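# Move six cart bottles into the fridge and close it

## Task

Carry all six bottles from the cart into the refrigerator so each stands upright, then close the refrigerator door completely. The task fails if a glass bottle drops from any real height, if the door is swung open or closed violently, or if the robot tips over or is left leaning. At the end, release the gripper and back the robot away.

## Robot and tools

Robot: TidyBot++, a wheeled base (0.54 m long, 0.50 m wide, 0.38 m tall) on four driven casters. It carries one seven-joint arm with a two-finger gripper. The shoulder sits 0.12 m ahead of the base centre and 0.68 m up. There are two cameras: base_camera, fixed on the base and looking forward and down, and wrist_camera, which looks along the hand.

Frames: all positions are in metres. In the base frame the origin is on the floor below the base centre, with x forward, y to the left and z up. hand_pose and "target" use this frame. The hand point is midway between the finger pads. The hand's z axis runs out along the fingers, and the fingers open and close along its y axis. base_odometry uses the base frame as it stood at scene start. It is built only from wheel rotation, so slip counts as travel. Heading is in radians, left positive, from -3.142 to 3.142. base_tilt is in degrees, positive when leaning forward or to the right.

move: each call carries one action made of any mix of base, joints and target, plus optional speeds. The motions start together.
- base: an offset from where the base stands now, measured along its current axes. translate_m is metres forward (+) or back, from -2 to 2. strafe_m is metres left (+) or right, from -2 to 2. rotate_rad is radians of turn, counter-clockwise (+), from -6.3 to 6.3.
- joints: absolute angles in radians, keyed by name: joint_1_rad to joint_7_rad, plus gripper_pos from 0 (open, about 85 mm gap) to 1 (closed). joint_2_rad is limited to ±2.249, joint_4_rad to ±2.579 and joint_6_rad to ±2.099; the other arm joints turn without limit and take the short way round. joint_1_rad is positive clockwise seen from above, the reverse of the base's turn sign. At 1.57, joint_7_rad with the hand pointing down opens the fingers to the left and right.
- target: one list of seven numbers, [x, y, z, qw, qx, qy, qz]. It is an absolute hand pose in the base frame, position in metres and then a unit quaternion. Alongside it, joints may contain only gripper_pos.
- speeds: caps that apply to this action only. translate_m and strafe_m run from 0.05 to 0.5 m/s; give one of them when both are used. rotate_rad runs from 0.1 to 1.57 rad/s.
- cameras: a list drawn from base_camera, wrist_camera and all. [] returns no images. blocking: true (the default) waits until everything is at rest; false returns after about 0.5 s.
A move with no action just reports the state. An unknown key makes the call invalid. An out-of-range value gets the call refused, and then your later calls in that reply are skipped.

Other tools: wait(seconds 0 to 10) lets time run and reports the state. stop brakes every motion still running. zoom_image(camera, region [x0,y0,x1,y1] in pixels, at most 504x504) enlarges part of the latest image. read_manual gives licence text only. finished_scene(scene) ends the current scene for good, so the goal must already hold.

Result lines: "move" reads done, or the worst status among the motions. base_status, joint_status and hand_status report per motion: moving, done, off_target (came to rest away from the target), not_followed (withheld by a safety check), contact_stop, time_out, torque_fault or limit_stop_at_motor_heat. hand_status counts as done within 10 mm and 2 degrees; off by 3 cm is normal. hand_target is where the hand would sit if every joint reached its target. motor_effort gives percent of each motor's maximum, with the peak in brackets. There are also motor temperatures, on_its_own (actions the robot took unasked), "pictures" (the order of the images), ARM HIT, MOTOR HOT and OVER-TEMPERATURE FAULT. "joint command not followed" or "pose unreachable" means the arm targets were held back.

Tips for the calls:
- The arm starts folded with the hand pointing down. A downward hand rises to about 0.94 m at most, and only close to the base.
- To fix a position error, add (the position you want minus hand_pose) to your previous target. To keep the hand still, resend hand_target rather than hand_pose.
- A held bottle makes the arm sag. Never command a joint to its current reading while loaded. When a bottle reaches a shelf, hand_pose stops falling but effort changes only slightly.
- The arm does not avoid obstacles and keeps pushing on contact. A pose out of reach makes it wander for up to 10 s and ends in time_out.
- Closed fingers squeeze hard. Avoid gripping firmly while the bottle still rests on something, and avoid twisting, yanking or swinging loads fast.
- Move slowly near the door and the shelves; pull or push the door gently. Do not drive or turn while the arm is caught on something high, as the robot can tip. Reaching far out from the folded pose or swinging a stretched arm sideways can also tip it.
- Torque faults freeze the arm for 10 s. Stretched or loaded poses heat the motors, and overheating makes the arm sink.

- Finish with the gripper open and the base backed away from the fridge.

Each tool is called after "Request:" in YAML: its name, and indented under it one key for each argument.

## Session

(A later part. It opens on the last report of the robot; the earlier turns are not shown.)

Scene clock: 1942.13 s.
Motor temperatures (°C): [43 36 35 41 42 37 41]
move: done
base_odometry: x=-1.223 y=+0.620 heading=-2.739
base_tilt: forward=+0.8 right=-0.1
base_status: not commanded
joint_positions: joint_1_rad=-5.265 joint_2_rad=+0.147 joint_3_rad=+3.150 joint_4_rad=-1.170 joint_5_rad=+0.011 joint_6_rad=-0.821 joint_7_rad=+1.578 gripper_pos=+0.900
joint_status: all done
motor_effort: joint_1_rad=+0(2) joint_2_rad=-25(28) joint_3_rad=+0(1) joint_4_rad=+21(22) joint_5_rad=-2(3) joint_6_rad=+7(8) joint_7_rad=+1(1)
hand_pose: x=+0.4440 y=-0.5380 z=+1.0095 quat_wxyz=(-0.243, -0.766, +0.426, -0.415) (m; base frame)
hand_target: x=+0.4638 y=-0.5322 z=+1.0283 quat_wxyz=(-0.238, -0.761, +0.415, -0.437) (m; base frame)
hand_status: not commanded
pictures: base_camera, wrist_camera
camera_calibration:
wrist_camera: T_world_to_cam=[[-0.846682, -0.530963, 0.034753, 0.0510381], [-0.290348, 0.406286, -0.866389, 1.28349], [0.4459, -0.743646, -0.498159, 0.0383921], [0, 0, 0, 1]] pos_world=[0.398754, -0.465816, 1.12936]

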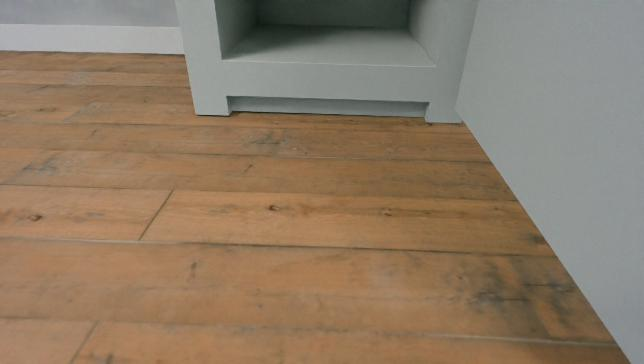

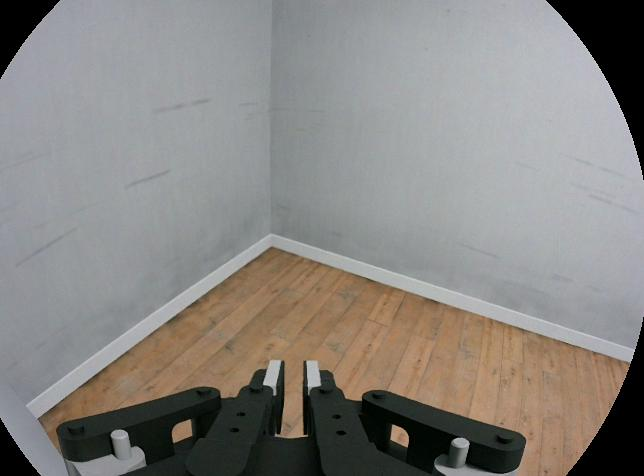

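Request:
move:
  base: {"strafe_m": 0.16}
  speeds: {"strafe_m": 0.1}

Scene clock: 1949.17 s.
Motor temperatures (°C): [43 37 35 41 42 37 41]
move: done
base_odometry: x=-1.160 y=+0.473 heading=-2.739
base_tilt: forward=+0.8 right=-0.1
base_status: done
joint_positions: joint_1_rad=-5.265 joint_2_rad=+0.141 joint_3_rad=+3.151 joint_4_rad=-1.158 joint_5_rad=+0.016 joint_6_rad=-0.813 joint_7_rad=+1.578 gripper_pos=+0.900
joint_status: not commanded
motor_effort: joint_1_rad=+0(17) joint_2_rad=-26(35) joint_3_rad=+0(14) joint_4_rad=+20(24) joint_5_rad=-2(9) joint_6_rad=+8(10) joint_7_rad=+0(2)
hand_pose: x=+0.4423 y=-0.5396 z=+1.0221 quat_wxyz=(-0.251, -0.761, +0.423, -0.424) (m; base frame)
hand_target: x=+0.4638 y=-0.5322 z=+1.0283 quat_wxyz=(-0.238, -0.761, +0.415, -0.437) (m; base frame)
hand_status: not commanded
pictures: base_camera, wrist_camera
camera_calibration:
wrist_camera: T_world_to_cam=[[-0.848678, -0.527413, 0.0397681, 0.0460179], [-0.280961, 0.385845, -0.87874, 1.29198], [0.448115, -0.756941, -0.47564, 0.0131276], [0, 0, 0, 1]] pos_world=[0.396168, -0.464296, 1.13973]

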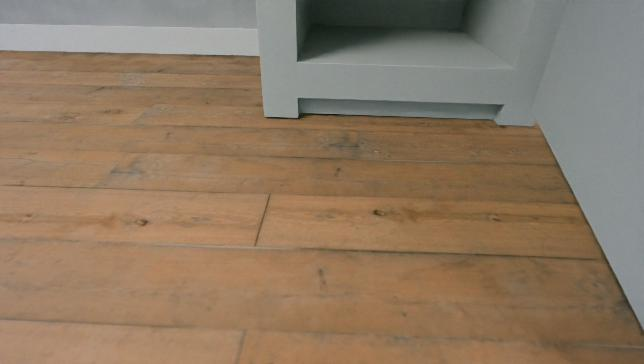

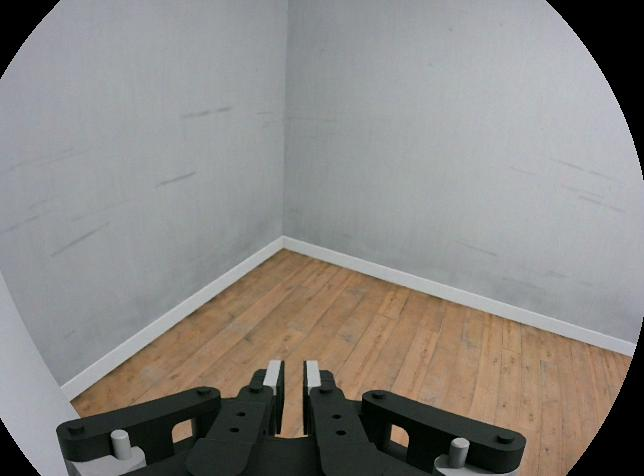

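Request:
wait:
  seconds: 0.2

Scene clock: 1956.33 s.
Motor temperatures (°C): [43 37 35 41 42 37 41]
base_odometry: x=-1.160 y=+0.473 heading=-2.739
base_tilt: forward=+0.8 right=-0.1
base_status: done
joint_positions: joint_1_rad=-5.265 joint_2_rad=+0.141 joint_3_rad=+3.151 joint_4_rad=-1.158 joint_5_rad=+0.016 joint_6_rad=-0.813 joint_7_rad=+1.578 gripper_pos=+0.900
joint_status: not commanded
motor_effort: joint_1_rad=+0(17) joint_2_rad=-25(35) joint_3_rad=+0(14) joint_4_rad=+21(24) joint_5_rad=-1(9) joint_6_rad=+8(10) joint_7_rad=+1(2)
hand_pose: x=+0.4423 y=-0.5396 z=+1.0221 quat_wxyz=(-0.251, -0.761, +0.423, -0.424) (m; base frame)
hand_target: x=+0.4638 y=-0.5322 z=+1.0283 quat_wxyz=(-0.238, -0.761, +0.415, -0.437) (m; base frame)
hand_status: not commanded
wait: 0.20 s; at rest from the start
pictures: base_camera, wrist_camera
camera_calibration:
wrist_camera: T_world_to_cam=[[-0.848678, -0.527413, 0.0397681, 0.0460179], [-0.280961, 0.385845, -0.87874, 1.29198], [0.448115, -0.756941, -0.47564, 0.0131276], [0, 0, 0, 1]] pos_world=[0.396168, -0.464296, 1.13973]

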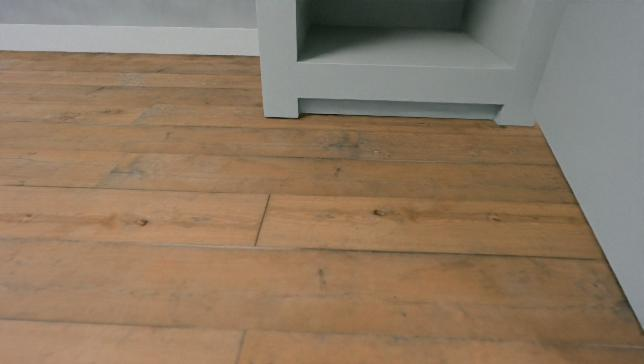

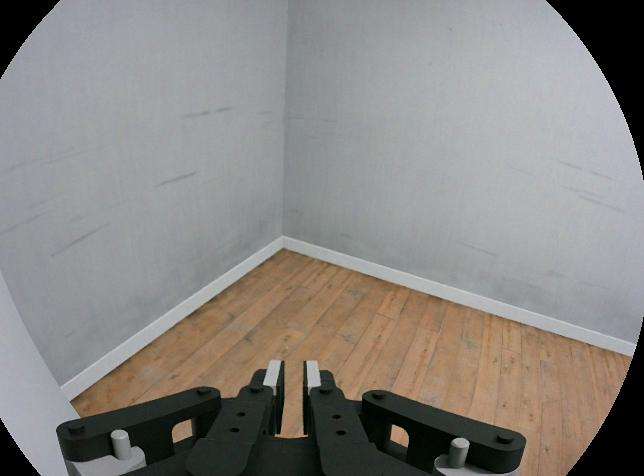

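Request:
move:
  base: {"strafe_m": 0.12}
  speeds: {"strafe_m": 0.1}

Request:
wait:
  seconds: 1.0

Scene clock: 1964.87 s.
Motor temperatures (°C): [43 37 35 41 42 37 41]
move: done
base_odometry: x=-1.113 y=+0.363 heading=-2.739
base_tilt: forward=+0.8 right=-0.1
base_status: done
joint_positions: joint_1_rad=-5.268 joint_2_rad=+0.143 joint_3_rad=+3.149 joint_4_rad=-1.158 joint_5_rad=+0.016 joint_6_rad=-0.813 joint_7_rad=+1.578 gripper_pos=+0.900
joint_status: not commanded
motor_effort: joint_1_rad=+0(8) joint_2_rad=-25(29) joint_3_rad=+0(6) joint_4_rad=+21(21) joint_5_rad=-2(5) joint_6_rad=+8(8) joint_7_rad=+0(1)
hand_pose: x=+0.4453 y=-0.5385 z=+1.0210 quat_wxyz=(-0.249, -0.762, +0.422, -0.424) (m; base frame)
hand_target: x=+0.4638 y=-0.5322 z=+1.0283 quat_wxyz=(-0.238, -0.761, +0.415, -0.437) (m; base frame)
hand_status: not commanded
pictures: base_camera, wrist_camera
camera_calibration:
wrist_camera: T_world_to_cam=[[-0.845912, -0.531849, 0.0396114, 0.0457248], [-0.283684, 0.385819, -0.877877, 1.29172], [0.451616, -0.753844, -0.477246, 0.0137724], [0, 0, 0, 1]] pos_world=[0.3989, -0.46367, 1.13874]

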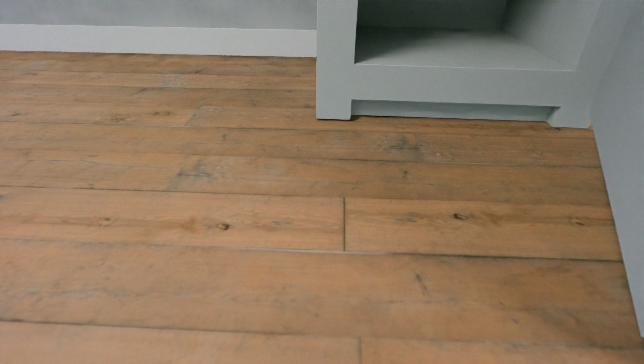

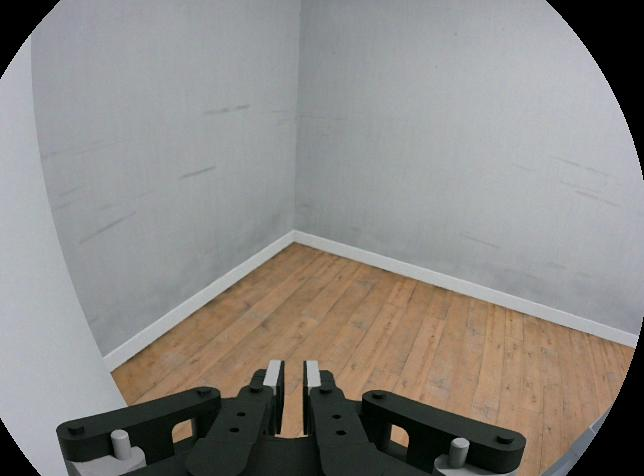

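Scene clock: 1965.87 s.
Motor temperatures (°C): [43 37 35 41 42 37 41]
base_odometry: x=-1.113 y=+0.363 heading=-2.739
base_tilt: forward=+0.8 right=-0.1
base_status: done
joint_positions: joint_1_rad=-5.268 joint_2_rad=+0.143 joint_3_rad=+3.149 joint_4_rad=-1.158 joint_5_rad=+0.016 joint_6_rad=-0.813 joint_7_rad=+1.578 gripper_pos=+0.900
joint_status: not commanded
motor_effort: joint_1_rad=+0(8) joint_2_rad=-26(29) joint_3_rad=+0(6) joint_4_rad=+21(21) joint_5_rad=-2(5) joint_6_rad=+8(8) joint_7_rad=+0(1)
hand_pose: x=+0.4453 y=-0.5385 z=+1.0210 quat_wxyz=(-0.249, -0.762, +0.422, -0.424) (m; base frame)
hand_target: x=+0.4638 y=-0.5322 z=+1.0283 quat_wxyz=(-0.238, -0.761, +0.415, -0.437) (m; base frame)
hand_status: not commanded
wait: 1.00 s; at rest by 0.27 s
pictures: base_camera, wrist_camera
camera_calibration:
wrist_camera: T_world_to_cam=[[-0.845912, -0.531849, 0.0396114, 0.0457248], [-0.283684, 0.385819, -0.877877, 1.29172], [0.451616, -0.753844, -0.477246, 0.0137724], [0, 0, 0, 1]] pos_world=[0.3989, -0.46367, 1.13874]

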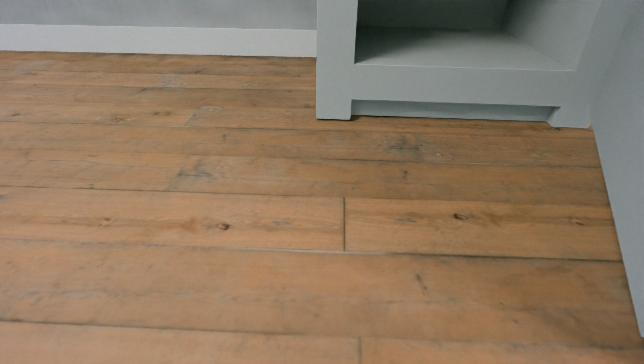

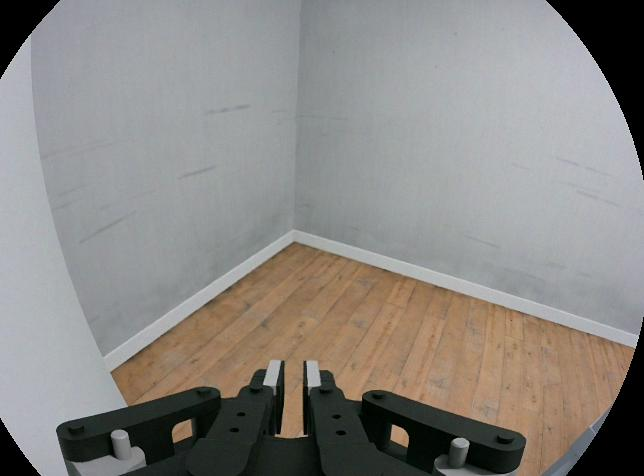

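Request:
move:
  base: {"rotate_rad": 0.55}
  speeds: {"rotate_rad": 0.2}

Scene clock: 1989.73 s.
Motor temperatures (°C): [43 37 35 41 42 37 41]
move: done
base_odometry: x=-1.113 y=+0.363 heading=-2.189
base_tilt: forward=+0.8 right=-0.1
base_status: done
joint_positions: joint_1_rad=-5.274 joint_2_rad=+0.143 joint_3_rad=+3.144 joint_4_rad=-1.158 joint_5_rad=+0.016 joint_6_rad=-0.813 joint_7_rad=+1.577 gripper_pos=+0.900
joint_status: not commanded
motor_effort: joint_1_rad=+0(10) joint_2_rad=-26(29) joint_3_rad=+1(8) joint_4_rad=+20(21) joint_5_rad=-2(6) joint_6_rad=+8(9) joint_7_rad=+0(2)
hand_pose: x=+0.4509 y=-0.5350 z=+1.0211 quat_wxyz=(-0.247, -0.764, +0.418, -0.425) (m; base frame)
hand_target: x=+0.4638 y=-0.5322 z=+1.0283 quat_wxyz=(-0.238, -0.761, +0.415, -0.437) (m; base frame)
hand_status: not commanded
pictures: base_camera, wrist_camera
camera_calibration:
wrist_camera: T_world_to_cam=[[-0.840306, -0.540728, 0.0387026, 0.0459346], [-0.286949, 0.383082, -0.878014, 1.29221], [0.459941, -0.748906, -0.477068, 0.0126644], [0, 0, 0, 1]] pos_world=[0.403573, -0.460701, 1.13884]

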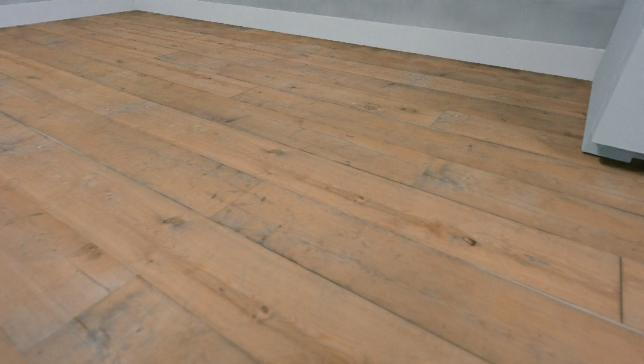

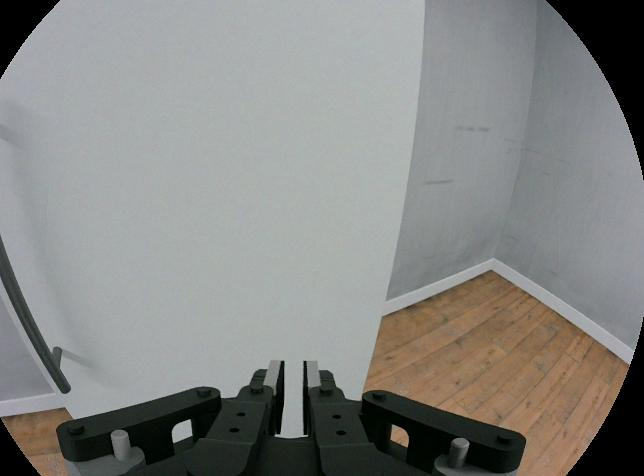

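Request:
wait:
  seconds: 0.1

Scene clock: 2000.60 s.
Motor temperatures (°C): [43 37 35 41 42 37 41]
base_odometry: x=-1.113 y=+0.363 heading=-2.189
base_tilt: forward=+0.8 right=-0.1
base_status: done
joint_positions: joint_1_rad=-5.274 joint_2_rad=+0.143 joint_3_rad=+3.144 joint_4_rad=-1.158 joint_5_rad=+0.016 joint_6_rad=-0.813 joint_7_rad=+1.577 gripper_pos=+0.900
joint_status: not commanded
motor_effort: joint_1_rad=+0(10) joint_2_rad=-25(29) joint_3_rad=+0(8) joint_4_rad=+21(21) joint_5_rad=-2(6) joint_6_rad=+8(9) joint_7_rad=+1(2)
hand_pose: x=+0.4509 y=-0.5350 z=+1.0211 quat_wxyz=(-0.247, -0.764, +0.418, -0.425) (m; base frame)
hand_target: x=+0.4638 y=-0.5322 z=+1.0283 quat_wxyz=(-0.238, -0.761, +0.415, -0.437) (m; base frame)
hand_status: not commanded
wait: 0.10 s; at rest from the start
pictures: base_camera, wrist_camera
camera_calibration:
wrist_camera: T_world_to_cam=[[-0.840306, -0.540728, 0.0387026, 0.0459346], [-0.286949, 0.383082, -0.878014, 1.29221], [0.459941, -0.748906, -0.477068, 0.0126644], [0, 0, 0, 1]] pos_world=[0.403573, -0.460701, 1.13884]

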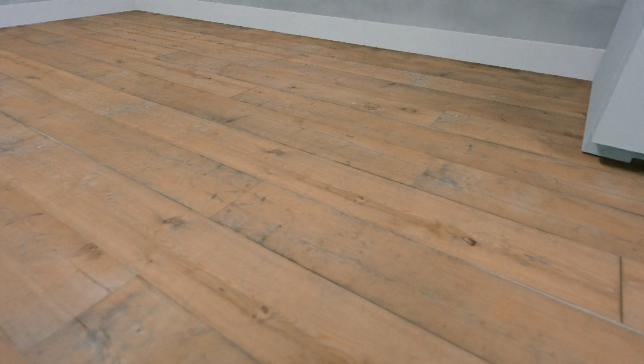

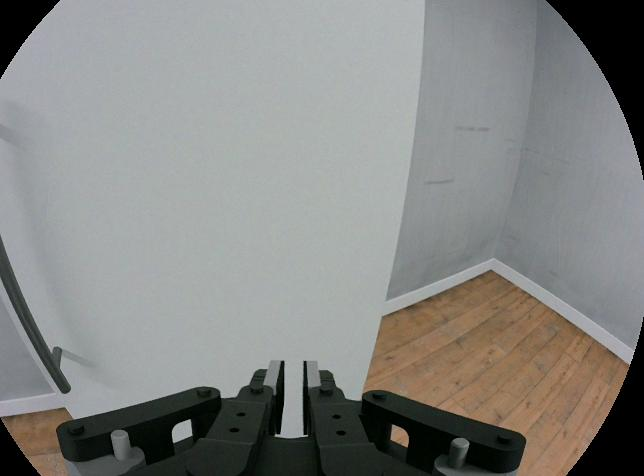

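Request:
zoom_image:
  camera: "wrist_camera"
  region: [0, 80, 240, 440]

Request:
zoom_image:
  camera: "base_camera"
  region: [500, 0, 644, 200]

Scaled by 1.400.

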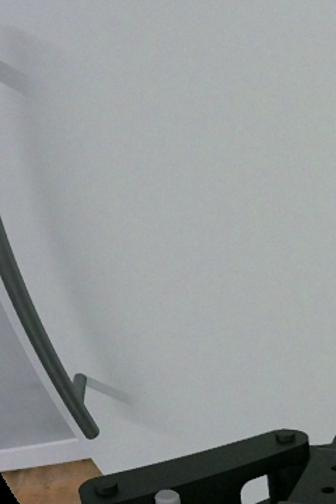

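Scaled by 2.520.

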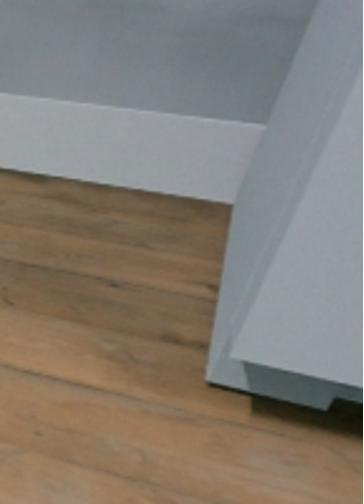

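Request:
move:
  joints: {"joint_1_rad": 0.858}
  base: {"translate_m": 0.175, "strafe_m": -0.107}
  speeds: {"translate_m": 0.2}

Scene clock: 2030.33 s.
Motor temperatures (°C): [43 37 35 41 42 37 41]
move: done
base_odometry: x=-1.302 y=+0.282 heading=-2.188
base_tilt: forward=+0.8 right=-0.1
base_status: done
joint_positions: joint_1_rad=-5.413 joint_2_rad=+0.150 joint_3_rad=+3.139 joint_4_rad=-1.158 joint_5_rad=+0.016 joint_6_rad=-0.813 joint_7_rad=+1.577 gripper_pos=+0.900
joint_status: all done
motor_effort: joint_1_rad=+0(4) joint_2_rad=-26(28) joint_3_rad=+0(2) joint_4_rad=+21(22) joint_5_rad=-2(3) joint_6_rad=+8(8) joint_7_rad=+0(1)
hand_pose: x=+0.5256 y=-0.4835 z=+1.0171 quat_wxyz=(-0.214, -0.794, +0.362, -0.439) (m; base frame)
hand_target: x=+0.5347 y=-0.4789 z=+1.0283 quat_wxyz=(-0.207, -0.789, +0.361, -0.453) (m; base frame)
hand_status: not commanded
pictures: base_camera, wrist_camera
camera_calibration:
wrist_camera: T_world_to_cam=[[-0.753628, -0.656214, 0.0377854, 0.0362456], [-0.342171, 0.342585, -0.87496, 1.29668], [0.561216, -0.672323, -0.48272, 0.0045173], [0, 0, 0, 1]] pos_world=[0.468468, -0.417402, 1.13536]

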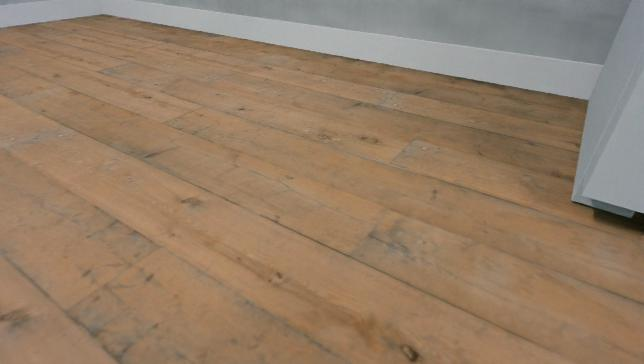

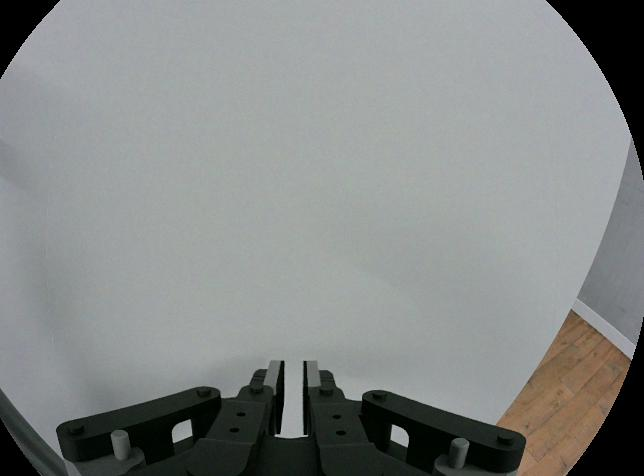

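Request:
move:
  base: {"translate_m": 0.034, "strafe_m": -0.021}
  speeds: {"translate_m": 0.05}
  cameras: []

Request:
move:
  base: {"translate_m": 0.0256, "strafe_m": -0.0156}
  speeds: {"translate_m": 0.05}

Scene clock: 2036.77 s.
Motor temperatures (°C): [43 37 35 41 42 37 41]
move: done
base_odometry: x=-1.339 y=+0.266 heading=-2.188
base_tilt: forward=+0.8 right=-0.1
base_status: done
joint_positions: joint_1_rad=-5.413 joint_2_rad=+0.118 joint_3_rad=+3.151 joint_4_rad=-1.161 joint_5_rad=+0.016 joint_6_rad=-0.857 joint_7_rad=+1.577 gripper_pos=+0.900
joint_status: not commanded
motor_effort: joint_1_rad=-4(5) joint_2_rad=-18(26) joint_3_rad=-3(4) joint_4_rad=+25(27) joint_5_rad=-4(5) joint_6_rad=+17(21) joint_7_rad=+0(1)
hand_pose: x=+0.5080 y=-0.4744 z=+1.0235 quat_wxyz=(-0.215, -0.795, +0.369, -0.432) (m; base frame)
hand_target: x=+0.5347 y=-0.4789 z=+1.0283 quat_wxyz=(-0.207, -0.789, +0.361, -0.453) (m; base frame)
hand_status: not commanded
pictures: none
No camera images: "cameras" was empty.

Scene clock: 2037.80 s.
Motor temperatures (°C): [43 37 35 41 42 37 41]
move: done
base_odometry: x=-1.366 y=+0.255 heading=-2.187
base_tilt: forward=+0.8 right=-0.1
base_status: done
joint_positions: joint_1_rad=-5.409 joint_2_rad=+0.073 joint_3_rad=+3.164 joint_4_rad=-1.180 joint_5_rad=+0.016 joint_6_rad=-0.916 joint_7_rad=+1.577 gripper_pos=+0.900
joint_status: not commanded
motor_effort: joint_1_rad=-7(8) joint_2_rad=-8(19) joint_3_rad=-5(6) joint_4_rad=+29(31) joint_5_rad=-6(8) joint_6_rad=+27(32) joint_7_rad=+0(1)
hand_pose: x=+0.4839 y=-0.4597 z=+1.0244 quat_wxyz=(-0.212, -0.799, +0.379, -0.417) (m; base frame)
hand_target: x=+0.5347 y=-0.4789 z=+1.0283 quat_wxyz=(-0.207, -0.789, +0.361, -0.453) (m; base frame)
hand_status: not commanded
pictures: base_camera, wrist_camera
camera_calibration:
wrist_camera: T_world_to_cam=[[-0.771866, -0.634603, 0.0387506, 0.0379991], [-0.358804, 0.384475, -0.850552, 1.28298], [0.524864, -0.670416, -0.524461, 0.108658], [0, 0, 0, 1]] pos_world=[0.432636, -0.396312, 1.14675]

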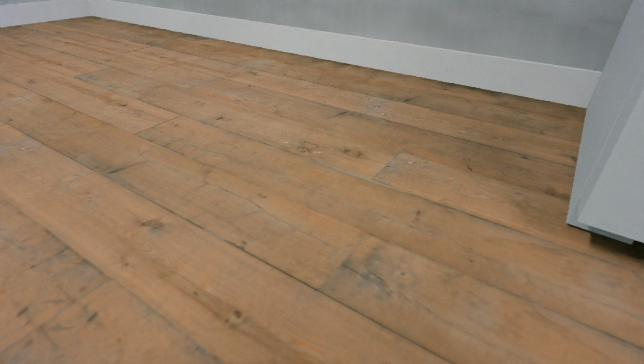

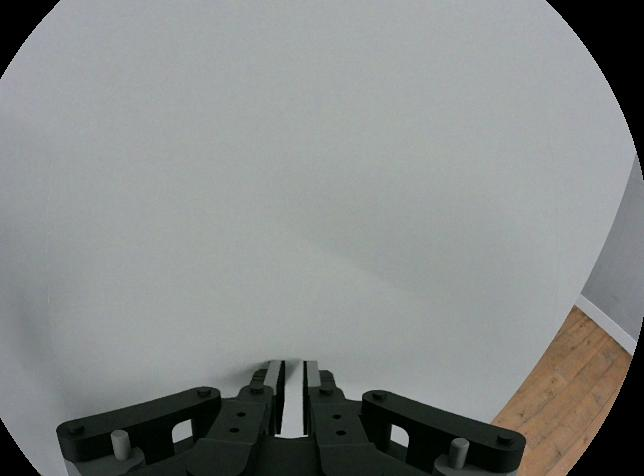

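Request:
zoom_image:
  camera: "base_camera"
  region: [520, 0, 644, 260]

Scaled by 1.938.

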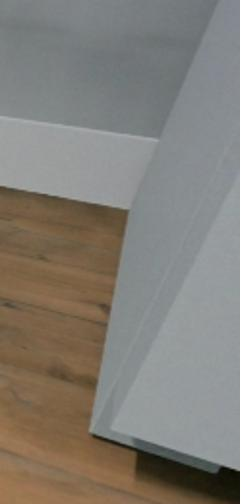

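Request:
move:
  base: {"translate_m": 0.0256, "strafe_m": -0.0156}
  speeds: {"translate_m": 0.05}

Scene clock: 2056.40 s.
Motor temperatures (°C): [43 37 35 42 42 38 41]
move: done
base_odometry: x=-1.393 y=+0.243 heading=-2.187
base_tilt: forward=+0.8 right=-0.1
base_status: done
joint_positions: joint_1_rad=-5.402 joint_2_rad=+0.030 joint_3_rad=+3.172 joint_4_rad=-1.197 joint_5_rad=+0.019 joint_6_rad=-0.973 joint_7_rad=+1.577 gripper_pos=+0.900
joint_status: not commanded
motor_effort: joint_1_rad=-8(10) joint_2_rad=+3(8) joint_3_rad=-6(8) joint_4_rad=+31(34) joint_5_rad=-8(10) joint_6_rad=+37(41) joint_7_rad=+0(1)
hand_pose: x=+0.4599 y=-0.4452 z=+1.0251 quat_wxyz=(-0.210, -0.802, +0.389, -0.402) (m; base frame)
hand_target: x=+0.5347 y=-0.4789 z=+1.0283 quat_wxyz=(-0.207, -0.789, +0.361, -0.453) (m; base frame)
hand_status: not commanded
pictures: base_camera, wrist_camera
camera_calibration:
wrist_camera: T_world_to_cam=[[-0.781967, -0.622075, 0.0393631, 0.0381867], [-0.368982, 0.411074, -0.833589, 1.26856], [0.502374, -0.666364, -0.550981, 0.170745], [0, 0, 0, 1]] pos_world=[0.412158, -0.383939, 1.15003]

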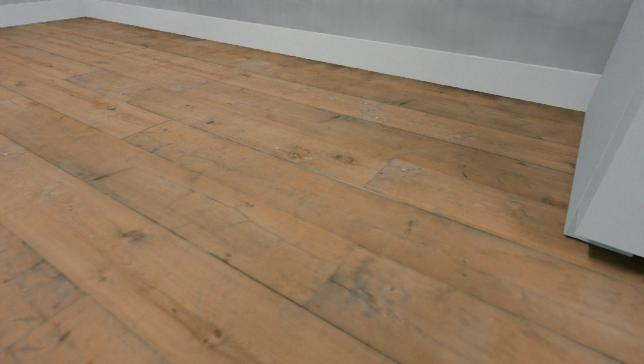

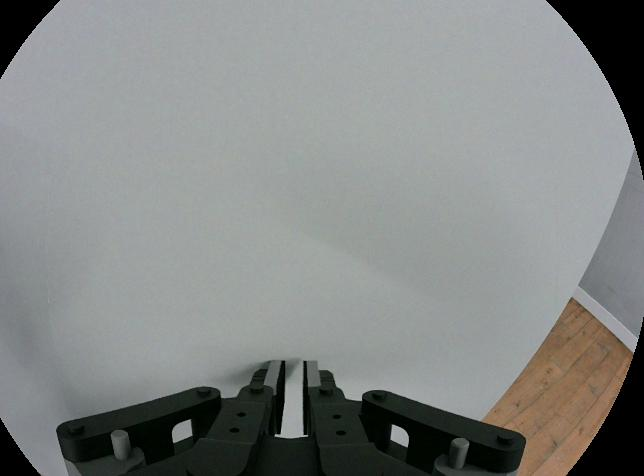

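Request:
move:
  base: {"translate_m": -0.213, "strafe_m": 0.13}

Scene clock: 2061.40 s.
Motor temperatures (°C): [43 37 35 42 42 38 41]
move: done
base_odometry: x=-1.163 y=+0.342 heading=-2.186
base_tilt: forward=+0.8 right=-0.1
base_status: done
joint_positions: joint_1_rad=-5.414 joint_2_rad=+0.144 joint_3_rad=+3.146 joint_4_rad=-1.158 joint_5_rad=+0.018 joint_6_rad=-0.810 joint_7_rad=+1.577 gripper_pos=+0.900
joint_status: not commanded
motor_effort: joint_1_rad=+0(9) joint_2_rad=-25(30) joint_3_rad=+0(7) joint_4_rad=+21(29) joint_5_rad=-2(9) joint_6_rad=+8(36) joint_7_rad=+0(1)
hand_pose: x=+0.5219 y=-0.4847 z=+1.0211 quat_wxyz=(-0.218, -0.791, +0.364, -0.441) (m; base frame)
hand_target: x=+0.5347 y=-0.4789 z=+1.0283 quat_wxyz=(-0.207, -0.789, +0.361, -0.453) (m; base frame)
hand_status: not commanded
pictures: base_camera, wrist_camera
camera_calibration:
wrist_camera: T_world_to_cam=[[-0.757743, -0.651302, 0.0403862, 0.0343985], [-0.337458, 0.338132, -0.878515, 1.29832], [0.558523, -0.679317, -0.476004, -0.0010786], [0, 0, 0, 1]] pos_world=[0.464797, -0.417334, 1.1387]

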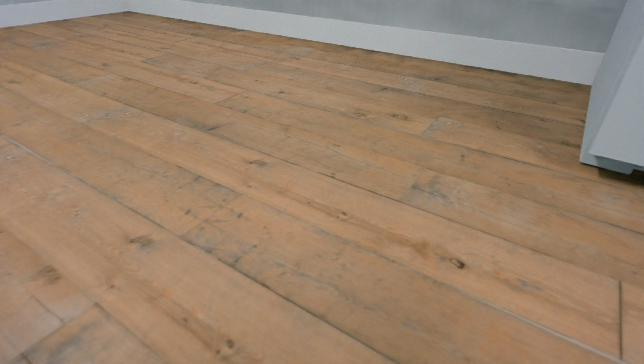

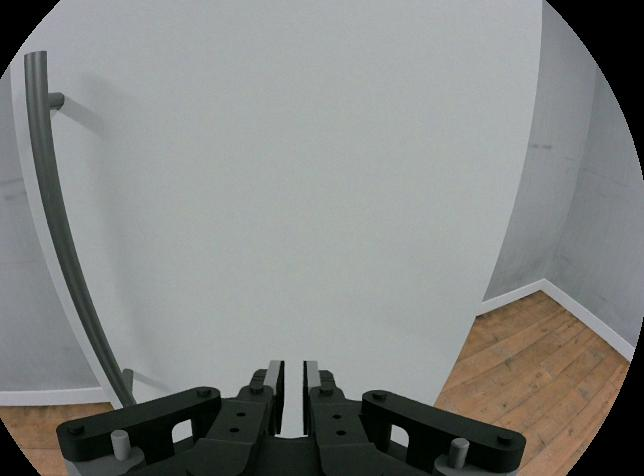

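Request:
finished_scene:
  scene: 2

The scene is finished: the task was done.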